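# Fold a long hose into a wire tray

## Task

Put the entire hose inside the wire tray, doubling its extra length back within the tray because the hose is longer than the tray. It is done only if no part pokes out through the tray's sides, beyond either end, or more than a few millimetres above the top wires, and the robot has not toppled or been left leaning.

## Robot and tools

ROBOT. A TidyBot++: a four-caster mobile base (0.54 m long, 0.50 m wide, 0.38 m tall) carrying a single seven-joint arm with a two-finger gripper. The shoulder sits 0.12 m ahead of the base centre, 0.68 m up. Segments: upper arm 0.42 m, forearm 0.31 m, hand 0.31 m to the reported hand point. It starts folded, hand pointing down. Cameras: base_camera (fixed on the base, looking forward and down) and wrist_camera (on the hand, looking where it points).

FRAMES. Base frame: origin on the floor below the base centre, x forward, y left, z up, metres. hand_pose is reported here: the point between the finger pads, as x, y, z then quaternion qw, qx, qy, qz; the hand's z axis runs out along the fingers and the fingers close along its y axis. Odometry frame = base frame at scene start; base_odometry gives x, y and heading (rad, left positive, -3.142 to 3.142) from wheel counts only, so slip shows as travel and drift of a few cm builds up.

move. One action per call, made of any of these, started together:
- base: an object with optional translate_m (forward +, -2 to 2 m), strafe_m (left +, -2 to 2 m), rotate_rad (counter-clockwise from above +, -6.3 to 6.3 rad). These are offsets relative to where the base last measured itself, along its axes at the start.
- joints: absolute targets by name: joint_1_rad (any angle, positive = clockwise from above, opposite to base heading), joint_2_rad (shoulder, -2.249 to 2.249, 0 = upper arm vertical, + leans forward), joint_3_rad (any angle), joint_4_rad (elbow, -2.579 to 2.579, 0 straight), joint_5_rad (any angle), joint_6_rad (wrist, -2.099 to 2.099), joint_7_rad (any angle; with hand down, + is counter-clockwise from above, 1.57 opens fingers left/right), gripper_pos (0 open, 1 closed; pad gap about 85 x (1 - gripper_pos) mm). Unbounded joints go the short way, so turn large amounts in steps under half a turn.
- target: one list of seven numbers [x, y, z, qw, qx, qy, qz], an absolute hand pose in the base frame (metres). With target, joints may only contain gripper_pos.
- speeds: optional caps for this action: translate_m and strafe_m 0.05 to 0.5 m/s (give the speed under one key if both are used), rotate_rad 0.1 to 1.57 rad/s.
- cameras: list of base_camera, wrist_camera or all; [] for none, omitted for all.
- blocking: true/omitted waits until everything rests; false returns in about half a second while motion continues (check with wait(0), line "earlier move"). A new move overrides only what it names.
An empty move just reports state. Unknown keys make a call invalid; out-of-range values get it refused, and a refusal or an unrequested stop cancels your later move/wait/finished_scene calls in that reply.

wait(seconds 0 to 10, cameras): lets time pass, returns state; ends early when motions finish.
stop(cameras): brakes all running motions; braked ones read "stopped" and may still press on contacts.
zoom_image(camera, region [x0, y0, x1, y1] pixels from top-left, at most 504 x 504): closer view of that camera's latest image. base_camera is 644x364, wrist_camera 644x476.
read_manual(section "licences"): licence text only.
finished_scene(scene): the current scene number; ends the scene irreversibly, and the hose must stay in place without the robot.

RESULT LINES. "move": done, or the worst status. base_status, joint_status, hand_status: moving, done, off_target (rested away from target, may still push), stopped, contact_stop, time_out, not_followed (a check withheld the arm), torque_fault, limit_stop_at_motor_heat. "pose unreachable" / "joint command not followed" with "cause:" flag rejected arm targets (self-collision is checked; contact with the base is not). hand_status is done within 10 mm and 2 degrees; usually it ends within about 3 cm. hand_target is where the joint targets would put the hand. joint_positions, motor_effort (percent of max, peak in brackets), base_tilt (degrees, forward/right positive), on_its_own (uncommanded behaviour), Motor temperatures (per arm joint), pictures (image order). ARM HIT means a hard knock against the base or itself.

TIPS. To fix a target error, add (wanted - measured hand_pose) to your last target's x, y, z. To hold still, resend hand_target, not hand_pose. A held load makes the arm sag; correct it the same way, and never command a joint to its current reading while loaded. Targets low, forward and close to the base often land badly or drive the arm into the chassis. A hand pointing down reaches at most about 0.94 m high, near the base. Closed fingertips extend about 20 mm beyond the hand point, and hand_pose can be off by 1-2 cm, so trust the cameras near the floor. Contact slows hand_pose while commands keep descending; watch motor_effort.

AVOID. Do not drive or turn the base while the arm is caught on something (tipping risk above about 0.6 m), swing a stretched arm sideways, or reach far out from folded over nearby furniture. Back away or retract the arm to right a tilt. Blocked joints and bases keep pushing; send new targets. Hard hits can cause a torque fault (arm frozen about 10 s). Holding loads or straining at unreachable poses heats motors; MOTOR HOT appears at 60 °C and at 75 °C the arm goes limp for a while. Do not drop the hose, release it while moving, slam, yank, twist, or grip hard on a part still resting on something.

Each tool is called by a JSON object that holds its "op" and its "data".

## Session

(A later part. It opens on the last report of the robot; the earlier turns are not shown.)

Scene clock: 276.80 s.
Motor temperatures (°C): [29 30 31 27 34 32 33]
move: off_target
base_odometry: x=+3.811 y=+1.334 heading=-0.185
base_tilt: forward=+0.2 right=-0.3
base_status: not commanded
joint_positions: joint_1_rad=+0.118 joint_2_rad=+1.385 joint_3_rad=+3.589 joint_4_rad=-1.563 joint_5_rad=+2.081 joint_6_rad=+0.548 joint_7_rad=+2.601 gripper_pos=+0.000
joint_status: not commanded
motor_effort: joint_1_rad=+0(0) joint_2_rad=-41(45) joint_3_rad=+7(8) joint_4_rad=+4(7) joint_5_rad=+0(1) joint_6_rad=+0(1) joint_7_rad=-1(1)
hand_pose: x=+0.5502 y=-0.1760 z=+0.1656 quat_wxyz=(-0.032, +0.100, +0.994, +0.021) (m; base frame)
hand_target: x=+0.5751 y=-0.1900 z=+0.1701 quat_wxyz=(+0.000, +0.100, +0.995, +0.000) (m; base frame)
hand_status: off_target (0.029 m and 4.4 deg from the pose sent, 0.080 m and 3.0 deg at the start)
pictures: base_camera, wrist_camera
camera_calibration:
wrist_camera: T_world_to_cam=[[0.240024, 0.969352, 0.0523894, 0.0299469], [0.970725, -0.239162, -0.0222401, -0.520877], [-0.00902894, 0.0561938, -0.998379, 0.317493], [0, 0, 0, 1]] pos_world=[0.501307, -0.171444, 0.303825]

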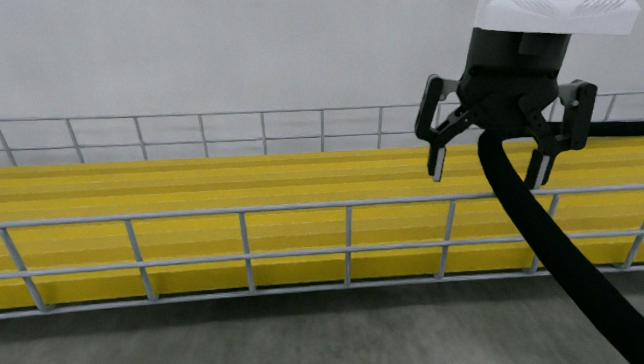

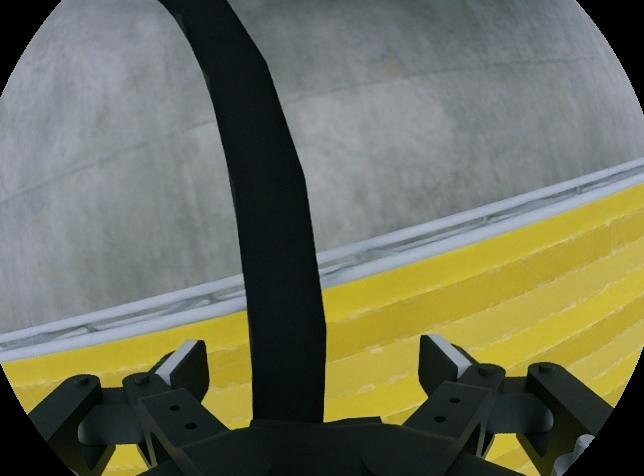

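{"op": "move", "data": {"joints": {"gripper_pos": 0.88}}}

{"op": "move", "data": {"target": [0.58, -0.08, 0.30, 0, 0.3, 0.954, 0]}}

{"op": "move", "data": {"target": [0.66, 0.20, 0.28, 0, 0.65, 0.76, 0]}}

{"op": "move", "data": {"target": [0.68, 0.21, 0.14, 0, 0.65, 0.76, 0]}}

Scene clock: 279.33 s.
Motor temperatures (°C): [29 30 31 27 34 32 33]
move: off_target
base_odometry: x=+3.811 y=+1.334 heading=-0.185
base_tilt: forward=+0.2 right=-0.3
base_status: not commanded
joint_positions: joint_1_rad=+0.118 joint_2_rad=+1.385 joint_3_rad=+3.599 joint_4_rad=-1.563 joint_5_rad=+2.081 joint_6_rad=+0.546 joint_7_rad=+2.601 gripper_pos=+0.748
joint_status: gripper_pos off_target (ended at +0.748, target +0.880)
motor_effort: joint_1_rad=-1(2) joint_2_rad=-40(42) joint_3_rad=+5(8) joint_4_rad=+5(5) joint_5_rad=+0(1) joint_6_rad=+1(2) joint_7_rad=-1(1)
hand_pose: x=+0.5495 y=-0.1823 z=+0.1667 quat_wxyz=(-0.032, +0.101, +0.994, +0.015) (m; base frame)
hand_target: x=+0.5751 y=-0.1900 z=+0.1701 quat_wxyz=(+0.000, +0.100, +0.995, +0.000) (m; base frame)
hand_status: not commanded
pictures: base_camera, wrist_camera
camera_calibration:
wrist_camera: T_world_to_cam=[[0.241611, 0.969503, 0.0410934, 0.037199], [0.970327, -0.240971, -0.0199608, -0.52221], [-0.00944973, 0.0446968, -0.998956, 0.317177], [0, 0, 0, 1]] pos_world=[0.500724, -0.176079, 0.304893]

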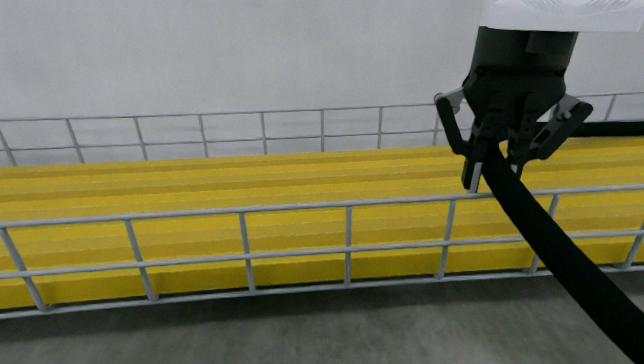

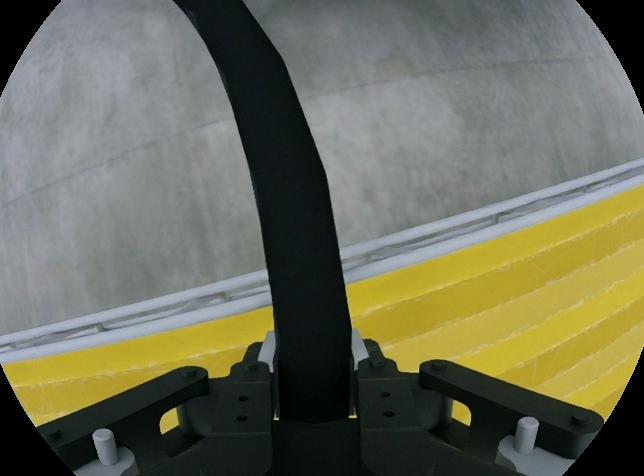

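Scene clock: 282.50 s.
Motor temperatures (°C): [29 30 31 27 34 32 33]
move: off_target
base_odometry: x=+3.811 y=+1.334 heading=-0.185
base_tilt: forward=+0.2 right=-0.4
base_status: not commanded
joint_positions: joint_1_rad=+0.121 joint_2_rad=+0.810 joint_3_rad=+3.137 joint_4_rad=-1.865 joint_5_rad=+2.299 joint_6_rad=+0.105 joint_7_rad=+2.037 gripper_pos=+0.748
joint_status: not commanded
motor_effort: joint_1_rad=+2(3) joint_2_rad=-41(47) joint_3_rad=+1(8) joint_4_rad=+13(16) joint_5_rad=+0(1) joint_6_rad=-4(5) joint_7_rad=-1(1)
hand_pose: x=+0.6838 y=-0.0406 z=+0.4050 quat_wxyz=(+0.190, +0.231, +0.952, +0.065) (m; base frame)
hand_target: x=+0.7067 y=-0.0670 z=+0.4203 quat_wxyz=(+0.226, +0.238, +0.944, +0.046) (m; base frame)
hand_status: off_target (0.153 m and 24.4 deg from the pose sent, 0.171 m and 23.7 deg at the start)
pictures: base_camera, wrist_camera
camera_calibration:
wrist_camera: T_world_to_cam=[[0.439359, 0.864822, 0.242993, -0.363676], [0.784189, -0.501192, 0.365861, -0.653172], [0.438191, 0.0298082, -0.898388, 0.202769], [0, 0, 0, 1]] pos_world=[0.583143, -0.0188938, 0.509506]

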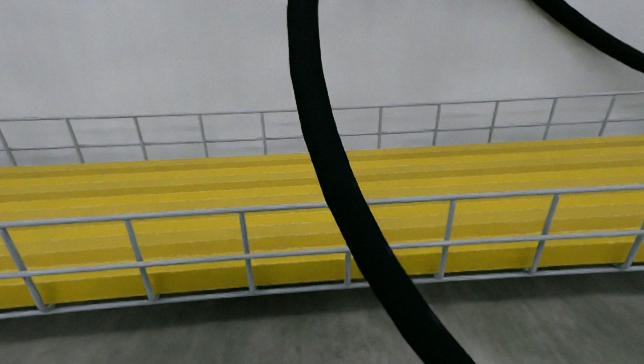

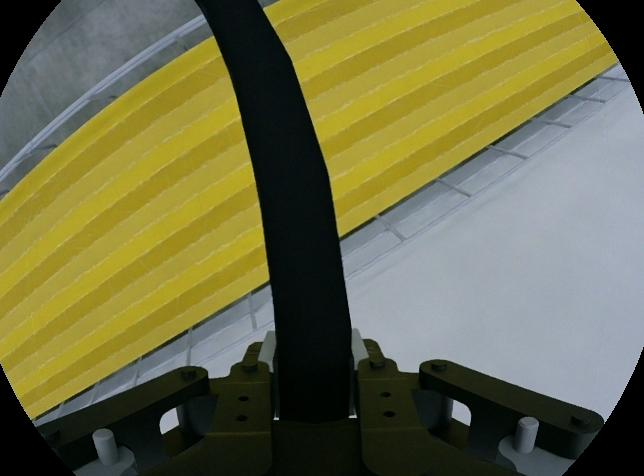

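Scene clock: 285.07 s.
Motor temperatures (°C): [29 30 31 27 34 32 33]
move: off_target
base_odometry: x=+3.811 y=+1.334 heading=-0.185
base_tilt: forward=+0.2 right=-0.4
base_status: not commanded
joint_positions: joint_1_rad=-0.663 joint_2_rad=+0.957 joint_3_rad=+3.449 joint_4_rad=-1.489 joint_5_rad=+2.348 joint_6_rad=+0.373 joint_7_rad=+0.640 gripper_pos=+0.748
joint_status: not commanded
motor_effort: joint_1_rad=-1(5) joint_2_rad=-50(54) joint_3_rad=+3(5) joint_4_rad=+18(18) joint_5_rad=-3(3) joint_6_rad=-3(4) joint_7_rad=-2(3)
hand_pose: x=+0.7130 y=+0.3277 z=+0.4097 quat_wxyz=(+0.095, +0.507, +0.835, +0.194) (m; base frame)
hand_target: x=+0.7153 y=+0.3465 z=+0.4497 quat_wxyz=(+0.088, +0.508, +0.829, +0.217) (m; base frame)
hand_status: off_target (0.190 m and 31.0 deg from the pose sent, 0.272 m and 58.2 deg at the start)
pictures: base_camera, wrist_camera
camera_calibration:
wrist_camera: T_world_to_cam=[[0.819089, 0.371236, 0.437352, -0.884724], [0.41812, -0.908312, -0.0120711, 0.0560825], [0.39277, 0.192753, -0.89921, 0.162516], [0, 0, 0, 1]] pos_world=[0.637387, 0.348056, 0.533748]

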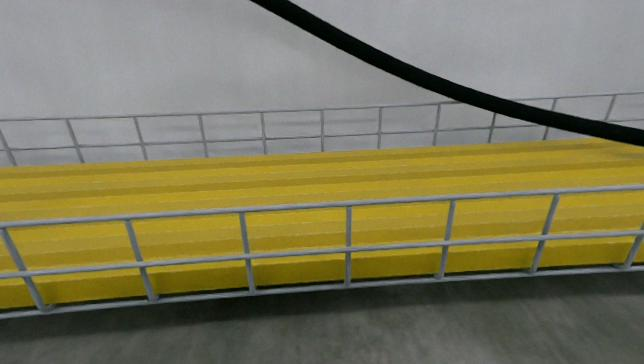

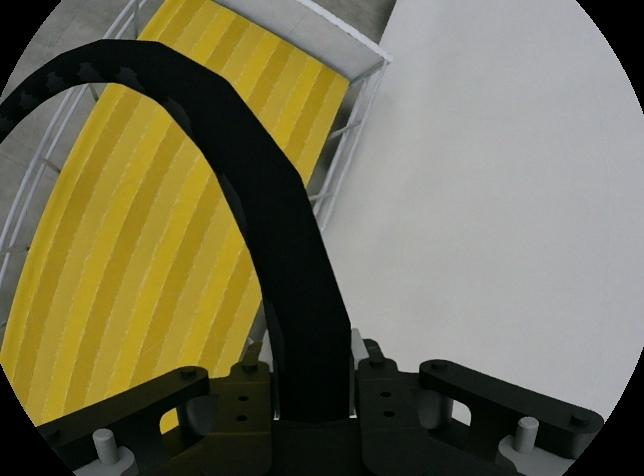

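Scene clock: 286.73 s.
Motor temperatures (°C): [29 30 31 27 34 32 33]
move: off_target
base_odometry: x=+3.811 y=+1.334 heading=-0.185
base_tilt: forward=+0.2 right=-0.4
base_status: not commanded
joint_positions: joint_1_rad=-0.611 joint_2_rad=+1.392 joint_3_rad=+3.449 joint_4_rad=-1.146 joint_5_rad=+2.348 joint_6_rad=+0.474 joint_7_rad=+0.534 gripper_pos=+0.748
joint_status: not commanded
motor_effort: joint_1_rad=+1(2) joint_2_rad=-50(54) joint_3_rad=+4(6) joint_4_rad=+12(18) joint_5_rad=-2(3) joint_6_rad=-3(4) joint_7_rad=-2(3)
hand_pose: x=+0.7118 y=+0.3191 z=+0.2058 quat_wxyz=(+0.037, +0.532, +0.837, +0.122) (m; base frame)
hand_target: x=+0.7173 y=+0.3104 z=+0.2145 quat_wxyz=(+0.022, +0.565, +0.816, +0.120) (m; base frame)
hand_status: off_target (0.131 m and 21.7 deg from the pose sent, 0.296 m and 31.0 deg at the start)
pictures: base_camera, wrist_camera
camera_calibration:
wrist_camera: T_world_to_cam=[[0.894533, 0.363842, 0.259671, -0.80626], [0.384583, -0.922528, -0.0322255, 0.0788679], [0.227829, 0.128692, -0.965159, 0.132713], [0, 0, 0, 1]] pos_world=[0.660659, 0.34903, 0.339993]

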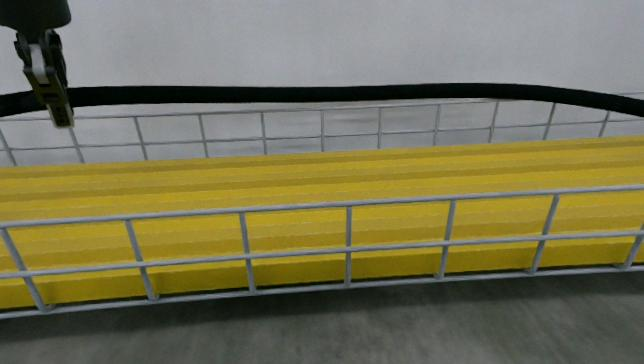

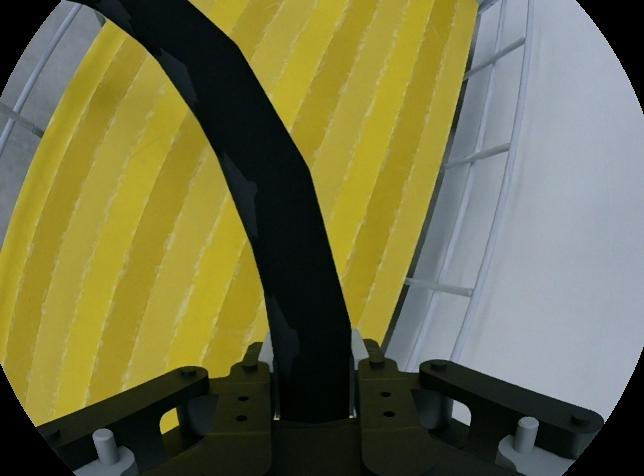

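{"op": "move", "data": {"target": [0.62, 0.25, 0.20, 0, 0.64, 0.77, 0]}}

Scene clock: 288.93 s.
Motor temperatures (°C): [29 30 31 27 34 32 33]
move: off_target
base_odometry: x=+3.811 y=+1.334 heading=-0.185
base_tilt: forward=+0.2 right=-0.4
base_status: not commanded
joint_positions: joint_1_rad=-0.617 joint_2_rad=+1.200 joint_3_rad=+3.349 joint_4_rad=-1.413 joint_5_rad=+2.348 joint_6_rad=+0.354 joint_7_rad=+0.533 gripper_pos=+0.748
joint_status: not commanded
motor_effort: joint_1_rad=-1(2) joint_2_rad=-50(52) joint_3_rad=+2(6) joint_4_rad=+12(13) joint_5_rad=-3(3) joint_6_rad=-1(3) joint_7_rad=-3(3)
hand_pose: x=+0.6654 y=+0.3259 z=+0.2675 quat_wxyz=(+0.028, +0.558, +0.818, +0.137) (m; base frame)
hand_target: x=+0.6824 y=+0.3511 z=+0.3033 quat_wxyz=(+0.046, +0.559, +0.810, +0.174) (m; base frame)
hand_status: off_target (0.111 m and 19.4 deg from the pose sent, 0.115 m and 20.6 deg at the start)
pictures: base_camera, wrist_camera
camera_calibration:
wrist_camera: T_world_to_cam=[[0.914713, 0.299783, 0.27098, -0.778775], [0.329941, -0.941215, -0.0724817, 0.158182], [0.233322, 0.155708, -0.959852, 0.188051], [0, 0, 0, 1]] pos_world=[0.616288, 0.353066, 0.402999]

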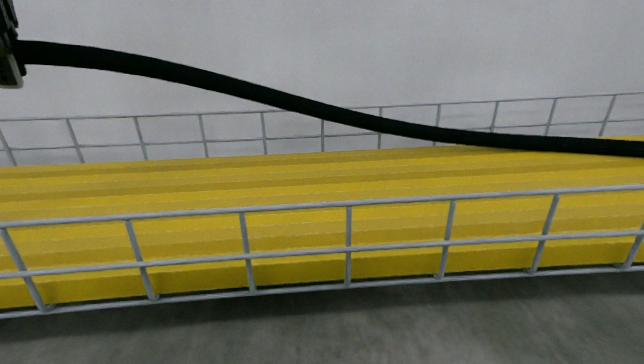

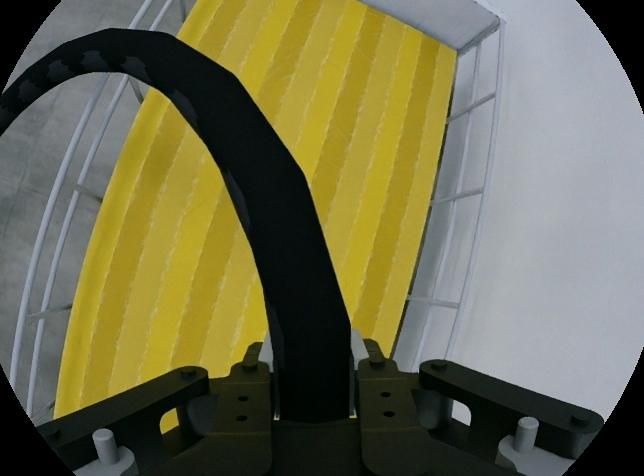

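{"op": "move", "data": {"target": [0.64, 0.30, 0.15, 0.03, 0.558, 0.818, 0.137]}}

Scene clock: 292.73 s.
Motor temperatures (°C): [29 30 31 27 34 32 33]
move: off_target
base_odometry: x=+3.811 y=+1.334 heading=-0.185
base_tilt: forward=+0.2 right=-0.4
base_status: not commanded
joint_positions: joint_1_rad=-0.411 joint_2_rad=+1.412 joint_3_rad=+2.992 joint_4_rad=-1.398 joint_5_rad=+0.850 joint_6_rad=-0.015 joint_7_rad=+2.324 gripper_pos=+0.748
joint_status: not commanded
motor_effort: joint_1_rad=+2(2) joint_2_rad=-43(51) joint_3_rad=-2(3) joint_4_rad=+8(14) joint_5_rad=-1(3) joint_6_rad=+1(2) joint_7_rad=-2(3)
hand_pose: x=+0.6464 y=+0.3275 z=+0.1636 quat_wxyz=(+0.032, +0.527, +0.832, +0.171) (m; base frame)
hand_target: x=+0.6400 y=+0.3000 z=+0.1500 quat_wxyz=(+0.030, +0.558, +0.818, +0.137) (m; base frame)
hand_status: off_target (0.031 m and 5.5 deg from the pose sent, 0.123 m and 0.2 deg at the start)
pictures: base_camera, wrist_camera
camera_calibration:
wrist_camera: T_world_to_cam=[[0.877533, 0.346036, 0.331954, -0.734822], [0.39593, -0.913405, -0.094503, 0.110302], [0.270507, 0.21436, -0.93855, 0.0458408], [0, 0, 0, 1]] pos_world=[0.588759, 0.345199, 0.297375]

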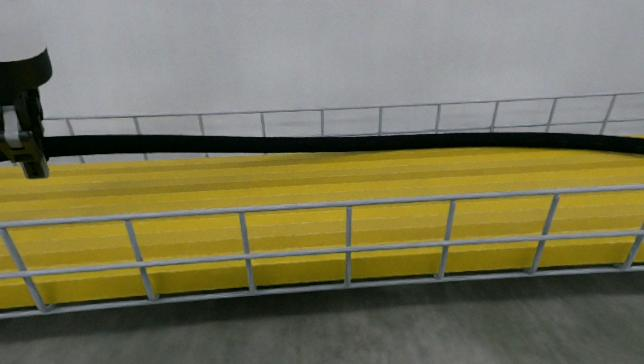

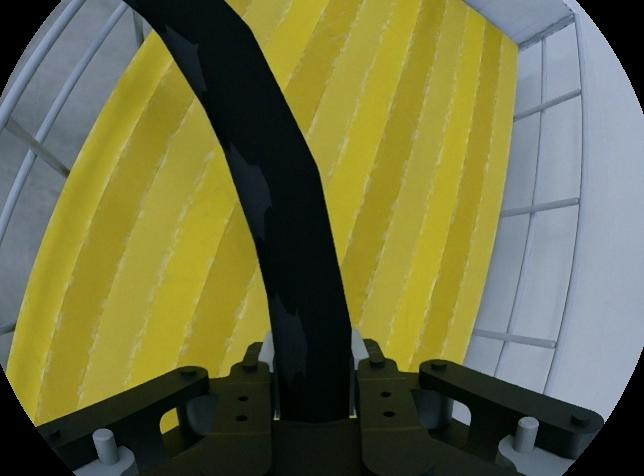

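{"op": "move", "data": {"target": [0.64, 0.28, 0.13, 0, 0.56, 0.83, 0]}}

{"op": "move", "data": {"joints": {"gripper_pos": 0.0}}}

Scene clock: 296.10 s.
Motor temperatures (°C): [29 30 31 27 34 32 33]
move: off_target
base_odometry: x=+3.811 y=+1.334 heading=-0.185
base_tilt: forward=+0.2 right=-0.4
base_status: not commanded
joint_positions: joint_1_rad=-0.409 joint_2_rad=+1.514 joint_3_rad=+2.878 joint_4_rad=-1.049 joint_5_rad=+0.542 joint_6_rad=-0.543 joint_7_rad=+2.706 gripper_pos=+0.748
joint_status: not commanded
motor_effort: joint_1_rad=+4(5) joint_2_rad=-46(47) joint_3_rad=+0(2) joint_4_rad=+10(11) joint_5_rad=+1(1) joint_6_rad=-1(2) joint_7_rad=-2(3)
hand_pose: x=+0.6620 y=+0.3113 z=+0.1454 quat_wxyz=(+0.031, +0.536, +0.843, +0.039) (m; base frame)
hand_target: x=+0.6400 y=+0.2800 z=+0.1300 quat_wxyz=(+0.000, +0.559, +0.829, +0.000) (m; base frame)
hand_status: off_target (0.041 m and 6.5 deg from the pose sent, 0.059 m and 20.3 deg at the start)
pictures: base_camera, wrist_camera
camera_calibration:
wrist_camera: T_world_to_cam=[[0.915108, 0.384918, 0.120063, -0.743057], [0.381397, -0.922949, 0.05197, 0.0789429], [0.130817, -0.00176635, -0.991405, 0.195391], [0, 0, 0, 1]] pos_world=[0.624309, 0.359221, 0.278823]

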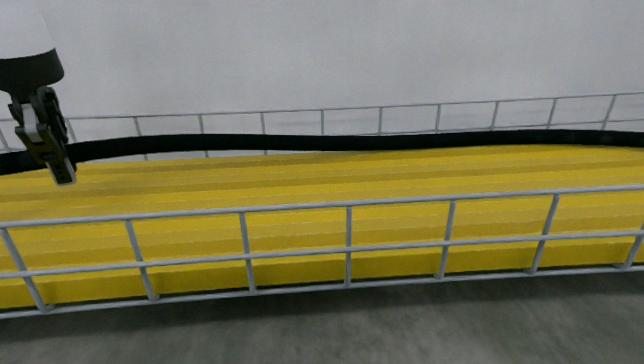

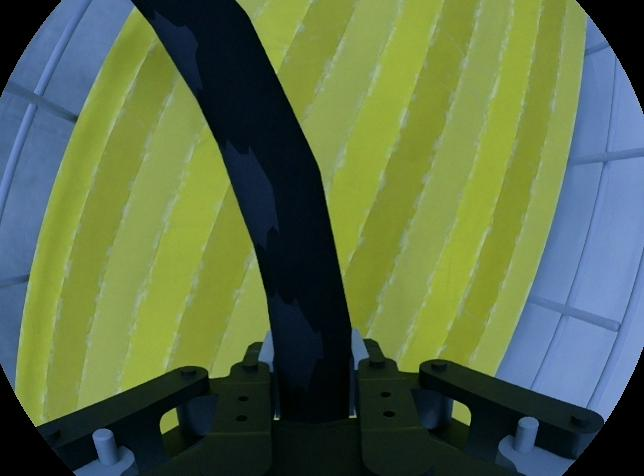

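Scene clock: 297.13 s.
Motor temperatures (°C): [29 30 31 27 34 32 33]
move: done
base_odometry: x=+3.811 y=+1.334 heading=-0.185
base_tilt: forward=+0.2 right=-0.4
base_status: not commanded
joint_positions: joint_1_rad=-0.387 joint_2_rad=+1.531 joint_3_rad=+2.878 joint_4_rad=-1.049 joint_5_rad=+0.541 joint_6_rad=-0.558 joint_7_rad=+2.707 gripper_pos=+0.000
joint_status: all done
motor_effort: joint_1_rad=+0(4) joint_2_rad=-48(50) joint_3_rad=-3(4) joint_4_rad=+10(11) joint_5_rad=+1(1) joint_6_rad=+0(2) joint_7_rad=+0(2)
hand_pose: x=+0.6572 y=+0.2922 z=+0.1346 quat_wxyz=(+0.025, +0.546, +0.837, +0.024) (m; base frame)
hand_target: x=+0.6400 y=+0.2800 z=+0.1300 quat_wxyz=(+0.000, +0.559, +0.829, +0.000) (m; base frame)
hand_status: not commanded
pictures: base_camera, wrist_camera
camera_calibration:
wrist_camera: T_world_to_cam=[[0.926371, 0.365841, 0.0894294, -0.727675], [0.361711, -0.930404, 0.0592732, 0.0777693], [0.10489, -0.0225613, -0.994228, 0.208821], [0, 0, 0, 1]] pos_world=[0.624063, 0.343281, 0.268082]

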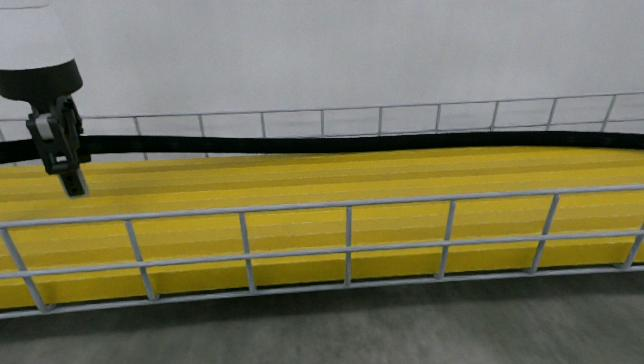

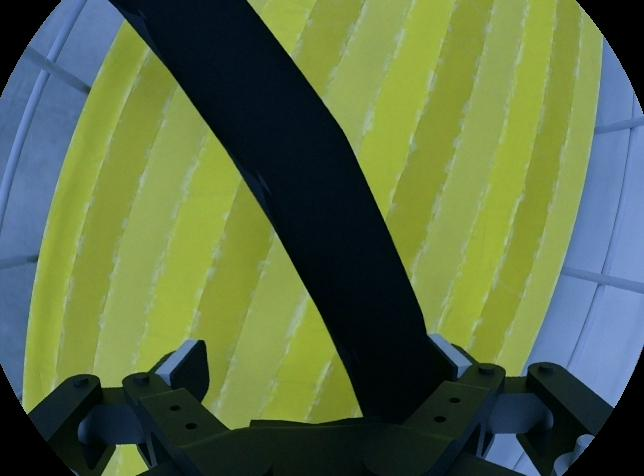

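{"op": "move", "data": {"target": [0.65, 0.28, 0.20, 0, 0.46, 0.888, 0]}}

{"op": "move", "data": {"target": [0.50, 0.15, 0.55, 0, 0.5, 0.866, 0]}}

{"op": "move", "data": {"target": [0.35, -0.15, 0.70, 0.183, 0.683, 0.683, -0.183]}}

Scene clock: 299.17 s.
Motor temperatures (°C): [29 30 31 27 34 32 33]
move: off_target
base_odometry: x=+3.811 y=+1.334 heading=-0.185
base_tilt: forward=+0.2 right=-0.4
base_status: not commanded
joint_positions: joint_1_rad=-0.351 joint_2_rad=+1.440 joint_3_rad=+2.844 joint_4_rad=-1.107 joint_5_rad=+0.541 joint_6_rad=-0.634 joint_7_rad=+2.908 gripper_pos=+0.000
joint_status: not commanded
motor_effort: joint_1_rad=+0(1) joint_2_rad=-48(51) joint_3_rad=-5(5) joint_4_rad=+10(11) joint_5_rad=+1(1) joint_6_rad=+0(1) joint_7_rad=+0(1)
hand_pose: x=+0.6578 y=+0.2812 z=+0.1810 quat_wxyz=(+0.018, +0.468, +0.884, +0.009) (m; base frame)
hand_target: x=+0.6500 y=+0.2800 z=+0.2000 quat_wxyz=(+0.000, +0.460, +0.888, +0.000) (m; base frame)
hand_status: off_target (0.021 m and 2.5 deg from the pose sent, 0.067 m and 12.1 deg at the start)
pictures: base_camera, wrist_camera
camera_calibration:
wrist_camera: T_world_to_cam=[[0.847257, 0.528433, 0.0539868, -0.715641], [0.524849, -0.848467, 0.0680948, -0.0673396], [0.0817896, -0.0293588, -0.996217, 0.272151], [0, 0, 0, 1]] pos_world=[0.619415, 0.329023, 0.314342]

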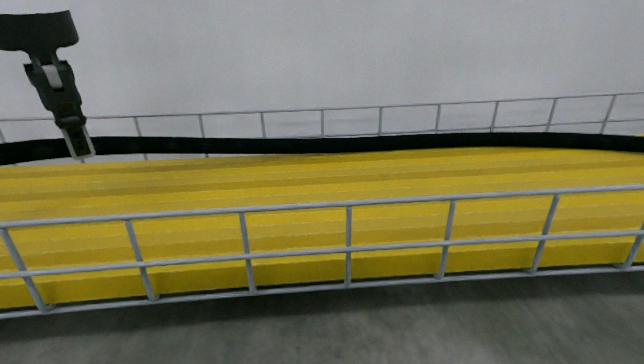

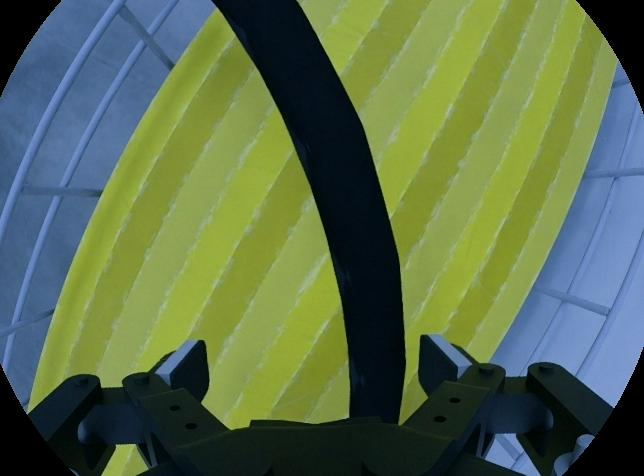

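Scene clock: 301.40 s.
Motor temperatures (°C): [29 30 31 27 34 32 33]
move: off_target
base_odometry: x=+3.811 y=+1.334 heading=-0.185
base_tilt: forward=+0.1 right=-0.3
base_status: not commanded
joint_positions: joint_1_rad=-0.028 joint_2_rad=+0.509 joint_3_rad=+2.657 joint_4_rad=-1.835 joint_5_rad=+0.367 joint_6_rad=-0.835 joint_7_rad=+2.959 gripper_pos=+0.000
joint_status: not commanded
motor_effort: joint_1_rad=+0(1) joint_2_rad=-30(51) joint_3_rad=-3(6) joint_4_rad=+14(15) joint_5_rad=+0(1) joint_6_rad=+0(1) joint_7_rad=-1(2)
hand_pose: x=+0.5272 y=+0.1473 z=+0.5388 quat_wxyz=(+0.029, +0.502, +0.864, +0.008) (m; base frame)
hand_target: x=+0.5000 y=+0.1500 z=+0.5500 quat_wxyz=(+0.000, +0.500, +0.866, +0.000) (m; base frame)
hand_status: off_target (0.030 m and 3.5 deg from the pose sent, 0.422 m and 4.8 deg at the start)
pictures: base_camera, wrist_camera
camera_calibration:
wrist_camera: T_world_to_cam=[[0.885419, 0.460236, 0.0649257, -0.569541], [0.454364, -0.886491, 0.0876797, -0.104599], [0.0979093, -0.0481334, -0.994031, 0.628402], [0, 0, 0, 1]] pos_world=[0.490282, 0.199644, 0.6708]

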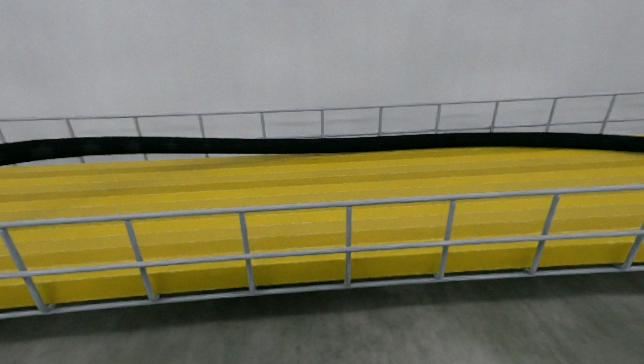

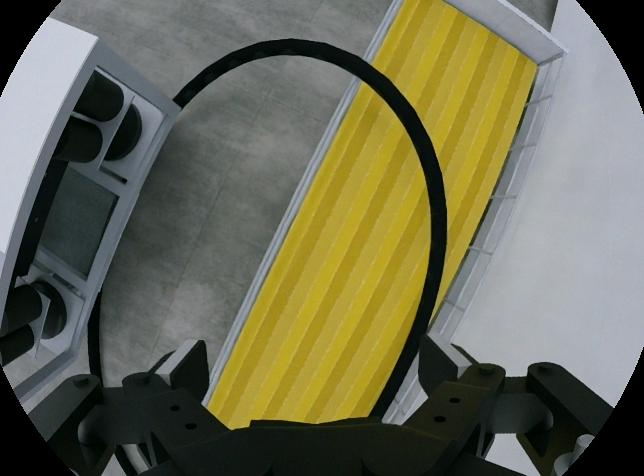

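Scene clock: 303.23 s.
Motor temperatures (°C): [29 30 31 27 34 32 33]
move: off_target
base_odometry: x=+3.811 y=+1.334 heading=-0.185
base_tilt: forward=+0.1 right=-0.4
base_status: not commanded
joint_positions: joint_1_rad=-0.071 joint_2_rad=-0.106 joint_3_rad=+3.183 joint_4_rad=-2.114 joint_5_rad=+0.490 joint_6_rad=-1.166 joint_7_rad=+2.947 gripper_pos=+0.000
joint_status: not commanded
motor_effort: joint_1_rad=+0(1) joint_2_rad=-12(32) joint_3_rad=+1(3) joint_4_rad=+17(18) joint_5_rad=+3(4) joint_6_rad=-1(1) joint_7_rad=+0(2)
hand_pose: x=+0.3677 y=-0.1261 z=+0.6859 quat_wxyz=(+0.162, +0.677, +0.703, -0.149) (m; base frame)
hand_target: x=+0.3500 y=-0.1500 z=+0.7000 quat_wxyz=(+0.183, +0.683, +0.683, -0.183) (m; base frame)
hand_status: off_target (0.033 m and 5.2 deg from the pose sent, 0.382 m and 40.8 deg at the start)
pictures: base_camera, wrist_camera
camera_calibration:
wrist_camera: T_world_to_cam=[[0.998877, 0.0132451, 0.0454914, -0.396805], [-0.00969318, -0.882698, 0.469841, -0.378368], [0.0463782, -0.469754, -0.881578, 0.665673], [0, 0, 0, 1]] pos_world=[0.361819, -0.016026, 0.782667]

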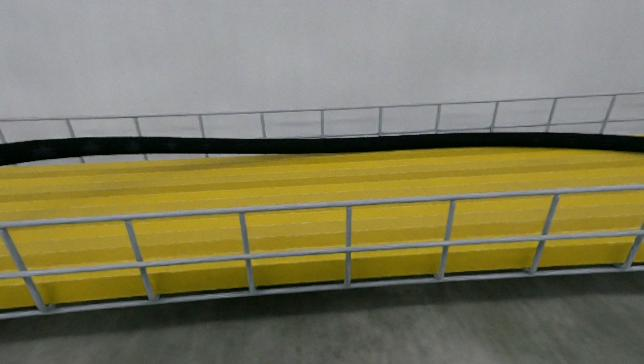

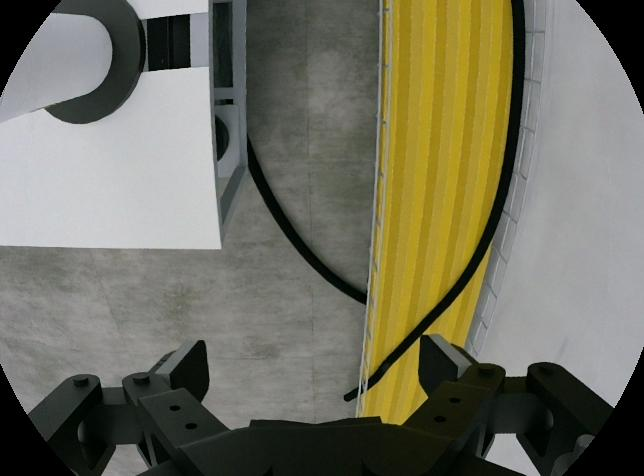

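{"op": "move", "data": {"base": {"translate_m": -0.15}, "target": [0.38, 0.1, 0.62, 0, 0.65, 0.76, 0]}}

Scene clock: 309.63 s.
Motor temperatures (°C): [29 30 31 27 34 32 33]
move: off_target
base_odometry: x=+3.663 y=+1.361 heading=-0.185
base_tilt: forward=+0.2 right=-0.4
base_status: done
joint_positions: joint_1_rad=-0.143 joint_2_rad=+0.021 joint_3_rad=+2.940 joint_4_rad=-2.112 joint_5_rad=+0.091 joint_6_rad=-1.051 joint_7_rad=+2.947 gripper_pos=+0.000
joint_status: not commanded
motor_effort: joint_1_rad=+0(1) joint_2_rad=-15(16) joint_3_rad=+0(3) joint_4_rad=+16(17) joint_5_rad=+1(3) joint_6_rad=+0(2) joint_7_rad=+0(1)
hand_pose: x=+0.3712 y=+0.0663 z=+0.6248 quat_wxyz=(+0.022, +0.634, +0.772, -0.036) (m; base frame)
hand_target: x=+0.3800 y=+0.1000 z=+0.6200 quat_wxyz=(+0.000, +0.650, +0.760, +0.000) (m; base frame)
hand_status: off_target (0.035 m and 5.4 deg from the pose sent, 0.236 m and 26.3 deg at the start)
pictures: base_camera, wrist_camera
camera_calibration:
wrist_camera: T_world_to_cam=[[0.987665, 0.156504, -0.0048947, -0.373923], [0.155846, -0.979528, 0.127426, -0.0209151], [0.0151483, -0.126617, -0.991836, 0.759842], [0, 0, 0, 1]] pos_world=[0.36106, 0.134243, 0.754473]

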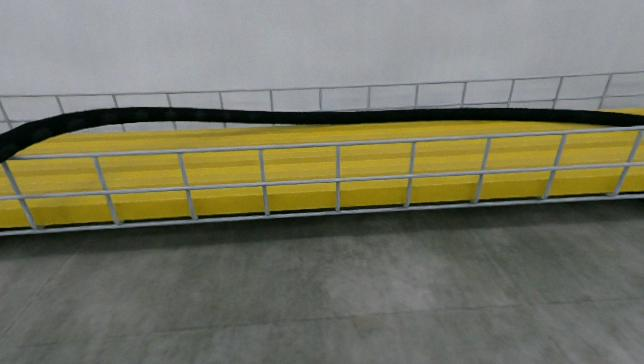

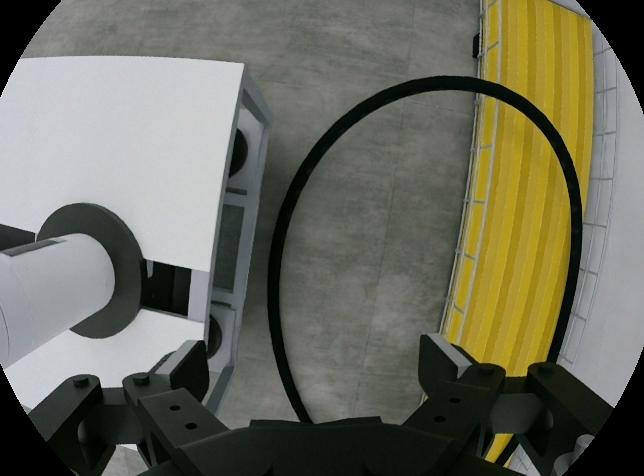

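{"op": "move", "data": {"target": [0.38, 0.23, 0.15, 0, 0.906, 0.423, 0]}}

Scene clock: 314.73 s.
Motor temperatures (°C): [29 30 31 27 34 32 33]
move: off_target
base_odometry: x=+3.663 y=+1.361 heading=-0.185
base_tilt: forward=+0.1 right=-0.4
base_status: not commanded
joint_positions: joint_1_rad=-0.707 joint_2_rad=+1.352 joint_3_rad=+3.128 joint_4_rad=-1.998 joint_5_rad=+0.090 joint_6_rad=+0.147 joint_7_rad=+1.759 gripper_pos=+0.000
joint_status: not commanded
motor_effort: joint_1_rad=+0(1) joint_2_rad=-34(37) joint_3_rad=+0(2) joint_4_rad=-2(16) joint_5_rad=+0(1) joint_6_rad=+0(1) joint_7_rad=-1(1)
hand_pose: x=+0.3583 y=+0.2223 z=+0.1551 quat_wxyz=(-0.006, +0.880, +0.473, -0.033) (m; base frame)
hand_target: x=+0.3800 y=+0.2300 z=+0.1500 quat_wxyz=(+0.000, +0.906, +0.423, +0.000) (m; base frame)
hand_status: off_target (0.024 m and 7.5 deg from the pose sent, 0.502 m and 51.4 deg at the start)
pictures: base_camera, wrist_camera
camera_calibration:
wrist_camera: T_world_to_cam=[[0.811443, -0.584087, -0.0200738, -0.157672], [-0.5796, -0.808667, 0.10061, 0.423466], [-0.074998, -0.0700045, -0.994723, 0.334072], [0, 0, 0, 1]] pos_world=[0.398437, 0.273735, 0.286539]

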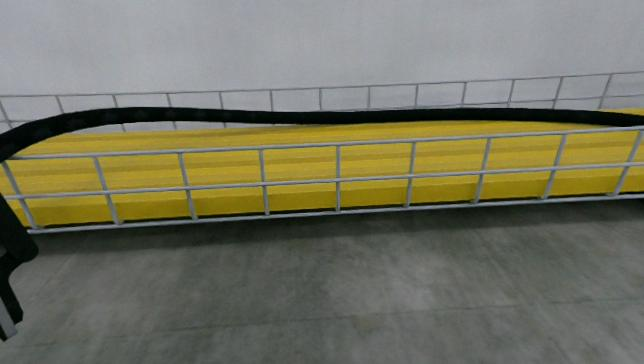

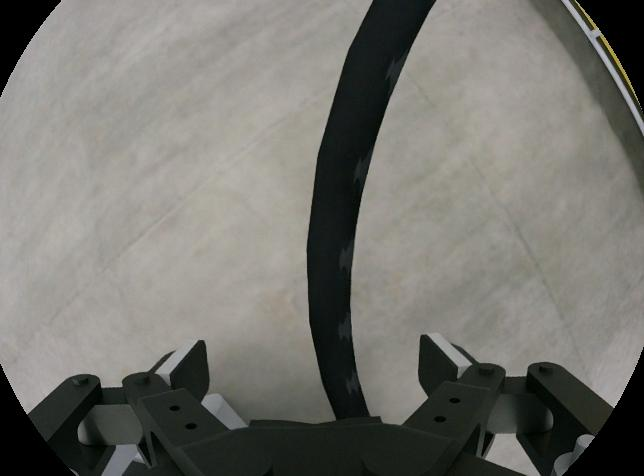

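{"op": "move", "data": {"target": [0.405, 0.23, 0.035, 0, 0.906, 0.423, 0]}}

{"op": "move", "data": {"joints": {"gripper_pos": 0.88}}}

Scene clock: 317.13 s.
Motor temperatures (°C): [29 30 31 27 34 32 33]
move: off_target
base_odometry: x=+3.663 y=+1.361 heading=-0.185
base_tilt: forward=+0.2 right=-0.4
base_status: not commanded
joint_positions: joint_1_rad=-0.697 joint_2_rad=+1.626 joint_3_rad=+3.134 joint_4_rad=-1.695 joint_5_rad=+0.090 joint_6_rad=+0.149 joint_7_rad=+1.757 gripper_pos=+0.000
joint_status: not commanded
motor_effort: joint_1_rad=+0(0) joint_2_rad=-36(38) joint_3_rad=-1(1) joint_4_rad=-2(3) joint_5_rad=+0(1) joint_6_rad=+0(1) joint_7_rad=+0(1)
hand_pose: x=+0.3843 y=+0.2354 z=+0.0384 quat_wxyz=(-0.007, +0.884, +0.467, -0.017) (m; base frame)
hand_target: x=+0.4050 y=+0.2300 z=+0.0350 quat_wxyz=(+0.000, +0.906, +0.423, +0.000) (m; base frame)
hand_status: off_target (0.022 m and 6.0 deg from the pose sent, 0.129 m and 7.5 deg at the start)
pictures: base_camera, wrist_camera
camera_calibration:
wrist_camera: T_world_to_cam=[[0.802826, -0.596173, -0.00696327, -0.167885], [-0.594233, -0.801055, 0.0721024, 0.465765], [-0.0485635, -0.0537479, -0.997373, 0.206989], [0, 0, 0, 1]] pos_world=[0.421607, 0.28414, 0.171693]

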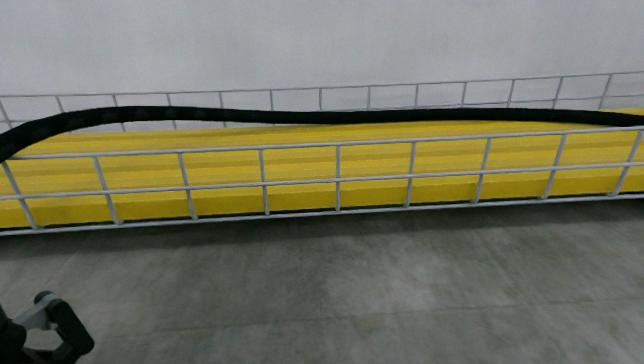

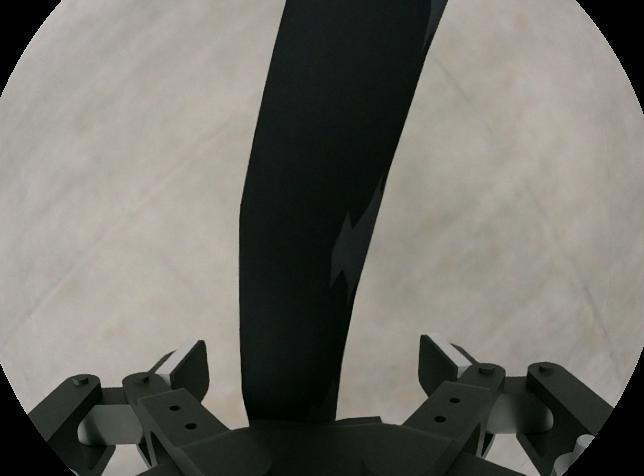

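Scene clock: 318.17 s.
Motor temperatures (°C): [29 30 31 27 34 32 33]
move: off_target
base_odometry: x=+3.663 y=+1.361 heading=-0.185
base_tilt: forward=+0.2 right=-0.4
base_status: not commanded
joint_positions: joint_1_rad=-0.697 joint_2_rad=+1.626 joint_3_rad=+3.134 joint_4_rad=-1.694 joint_5_rad=+0.090 joint_6_rad=+0.149 joint_7_rad=+1.757 gripper_pos=+0.737
joint_status: gripper_pos off_target (ended at +0.737, target +0.880)
motor_effort: joint_1_rad=+0(0) joint_2_rad=-36(38) joint_3_rad=+1(2) joint_4_rad=-2(3) joint_5_rad=+1(1) joint_6_rad=+0(0) joint_7_rad=-1(1)
hand_pose: x=+0.3846 y=+0.2356 z=+0.0384 quat_wxyz=(-0.007, +0.884, +0.467, -0.017) (m; base frame)
hand_target: x=+0.4050 y=+0.2300 z=+0.0350 quat_wxyz=(+0.000, +0.906, +0.423, +0.000) (m; base frame)
hand_status: not commanded
pictures: base_camera, wrist_camera
camera_calibration:
wrist_camera: T_world_to_cam=[[0.80281, -0.596197, -0.00679758, -0.167993], [-0.594292, -0.801061, 0.0715393, 0.466161], [-0.0480968, -0.0533927, -0.997415, 0.206714], [0, 0, 0, 1]] pos_world=[0.421844, 0.284303, 0.171689]

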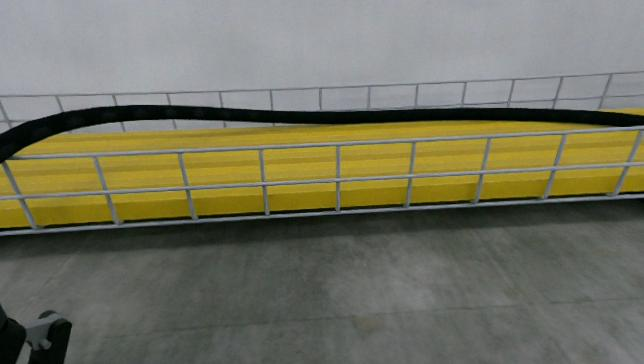

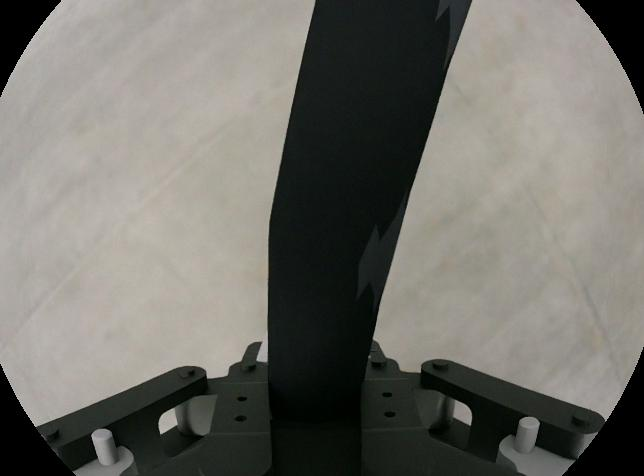

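{"op": "move", "data": {"target": [0.42, 0.23, 0.30, 0, 0.87, 0.493, 0]}}

{"op": "move", "data": {"target": [0.68, 0.21, 0.28, 0, 0.74, 0.673, 0]}}

Scene clock: 320.87 s.
Motor temperatures (°C): [29 30 31 27 34 32 33]
move: off_target
base_odometry: x=+3.663 y=+1.361 heading=-0.185
base_tilt: forward=+0.1 right=-0.4
base_status: not commanded
joint_positions: joint_1_rad=-0.642 joint_2_rad=+1.018 joint_3_rad=+3.127 joint_4_rad=-2.069 joint_5_rad=+0.145 joint_6_rad=-0.065 joint_7_rad=+1.757 gripper_pos=+0.737
joint_status: not commanded
motor_effort: joint_1_rad=+0(1) joint_2_rad=-38(43) joint_3_rad=+1(2) joint_4_rad=+4(4) joint_5_rad=+0(1) joint_6_rad=+1(2) joint_7_rad=-1(1)
hand_pose: x=+0.4133 y=+0.2279 z=+0.2778 quat_wxyz=(-0.001, +0.882, +0.471, -0.005) (m; base frame)
hand_target: x=+0.4200 y=+0.2300 z=+0.3000 quat_wxyz=(+0.000, +0.870, +0.493, +0.000) (m; base frame)
hand_status: off_target (0.023 m and 2.9 deg from the pose sent, 0.264 m and 4.0 deg at the start)
pictures: base_camera, wrist_camera
camera_calibration:
wrist_camera: T_world_to_cam=[[0.808482, -0.588335, 0.0148049, -0.204153], [-0.588165, -0.806862, 0.0550867, 0.463266], [-0.0204639, -0.0532443, -0.998372, 0.435234], [0, 0, 0, 1]] pos_world=[0.446438, 0.276855, 0.412028]

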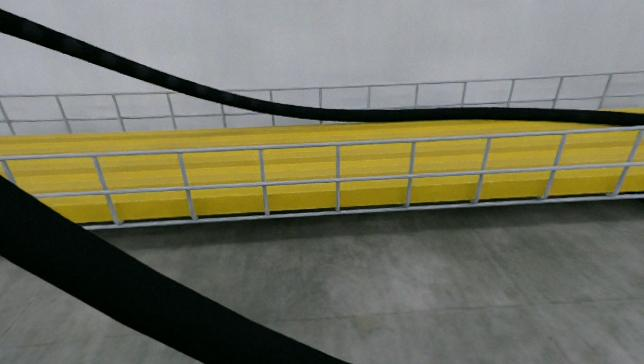

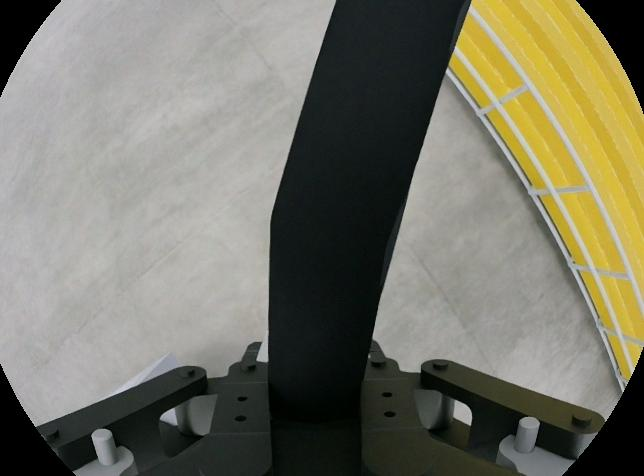

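Scene clock: 323.27 s.
Motor temperatures (°C): [29 30 31 27 34 32 33]
move: off_target
base_odometry: x=+3.663 y=+1.361 heading=-0.185
base_tilt: forward=+0.2 right=-0.4
base_status: not commanded
joint_positions: joint_1_rad=-0.268 joint_2_rad=+1.247 joint_3_rad=+2.919 joint_4_rad=-1.248 joint_5_rad=+0.237 joint_6_rad=-0.697 joint_7_rad=+2.420 gripper_pos=+0.737
joint_status: not commanded
motor_effort: joint_1_rad=+2(2) joint_2_rad=-52(53) joint_3_rad=-1(3) joint_4_rad=+16(16) joint_5_rad=+2(2) joint_6_rad=+3(3) joint_7_rad=+0(1)
hand_pose: x=+0.6508 y=+0.2339 z=+0.2639 quat_wxyz=(-0.033, +0.771, +0.636, -0.003) (m; base frame)
hand_target: x=+0.6800 y=+0.2100 z=+0.2800 quat_wxyz=(+0.000, +0.740, +0.673, +0.000) (m; base frame)
hand_status: off_target (0.041 m and 6.7 deg from the pose sent, 0.267 m and 28.3 deg at the start)
pictures: base_camera, wrist_camera
camera_calibration:
wrist_camera: T_world_to_cam=[[0.972605, -0.22973, -0.0355581, -0.569782], [-0.22942, -0.973246, 0.0126046, 0.425287], [-0.0375024, -0.00410151, -0.999288, 0.426407], [0, 0, 0, 1]] pos_world=[0.667733, 0.284762, 0.400483]

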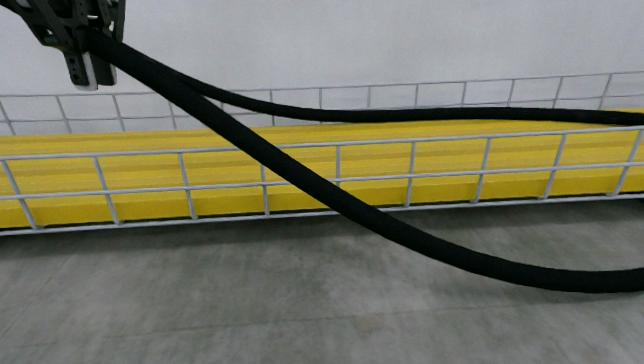

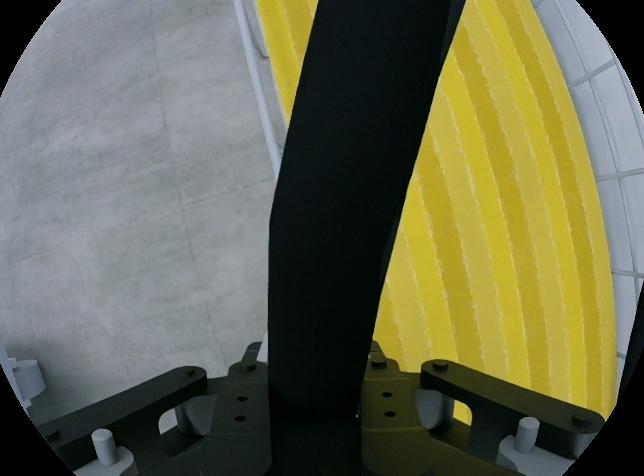

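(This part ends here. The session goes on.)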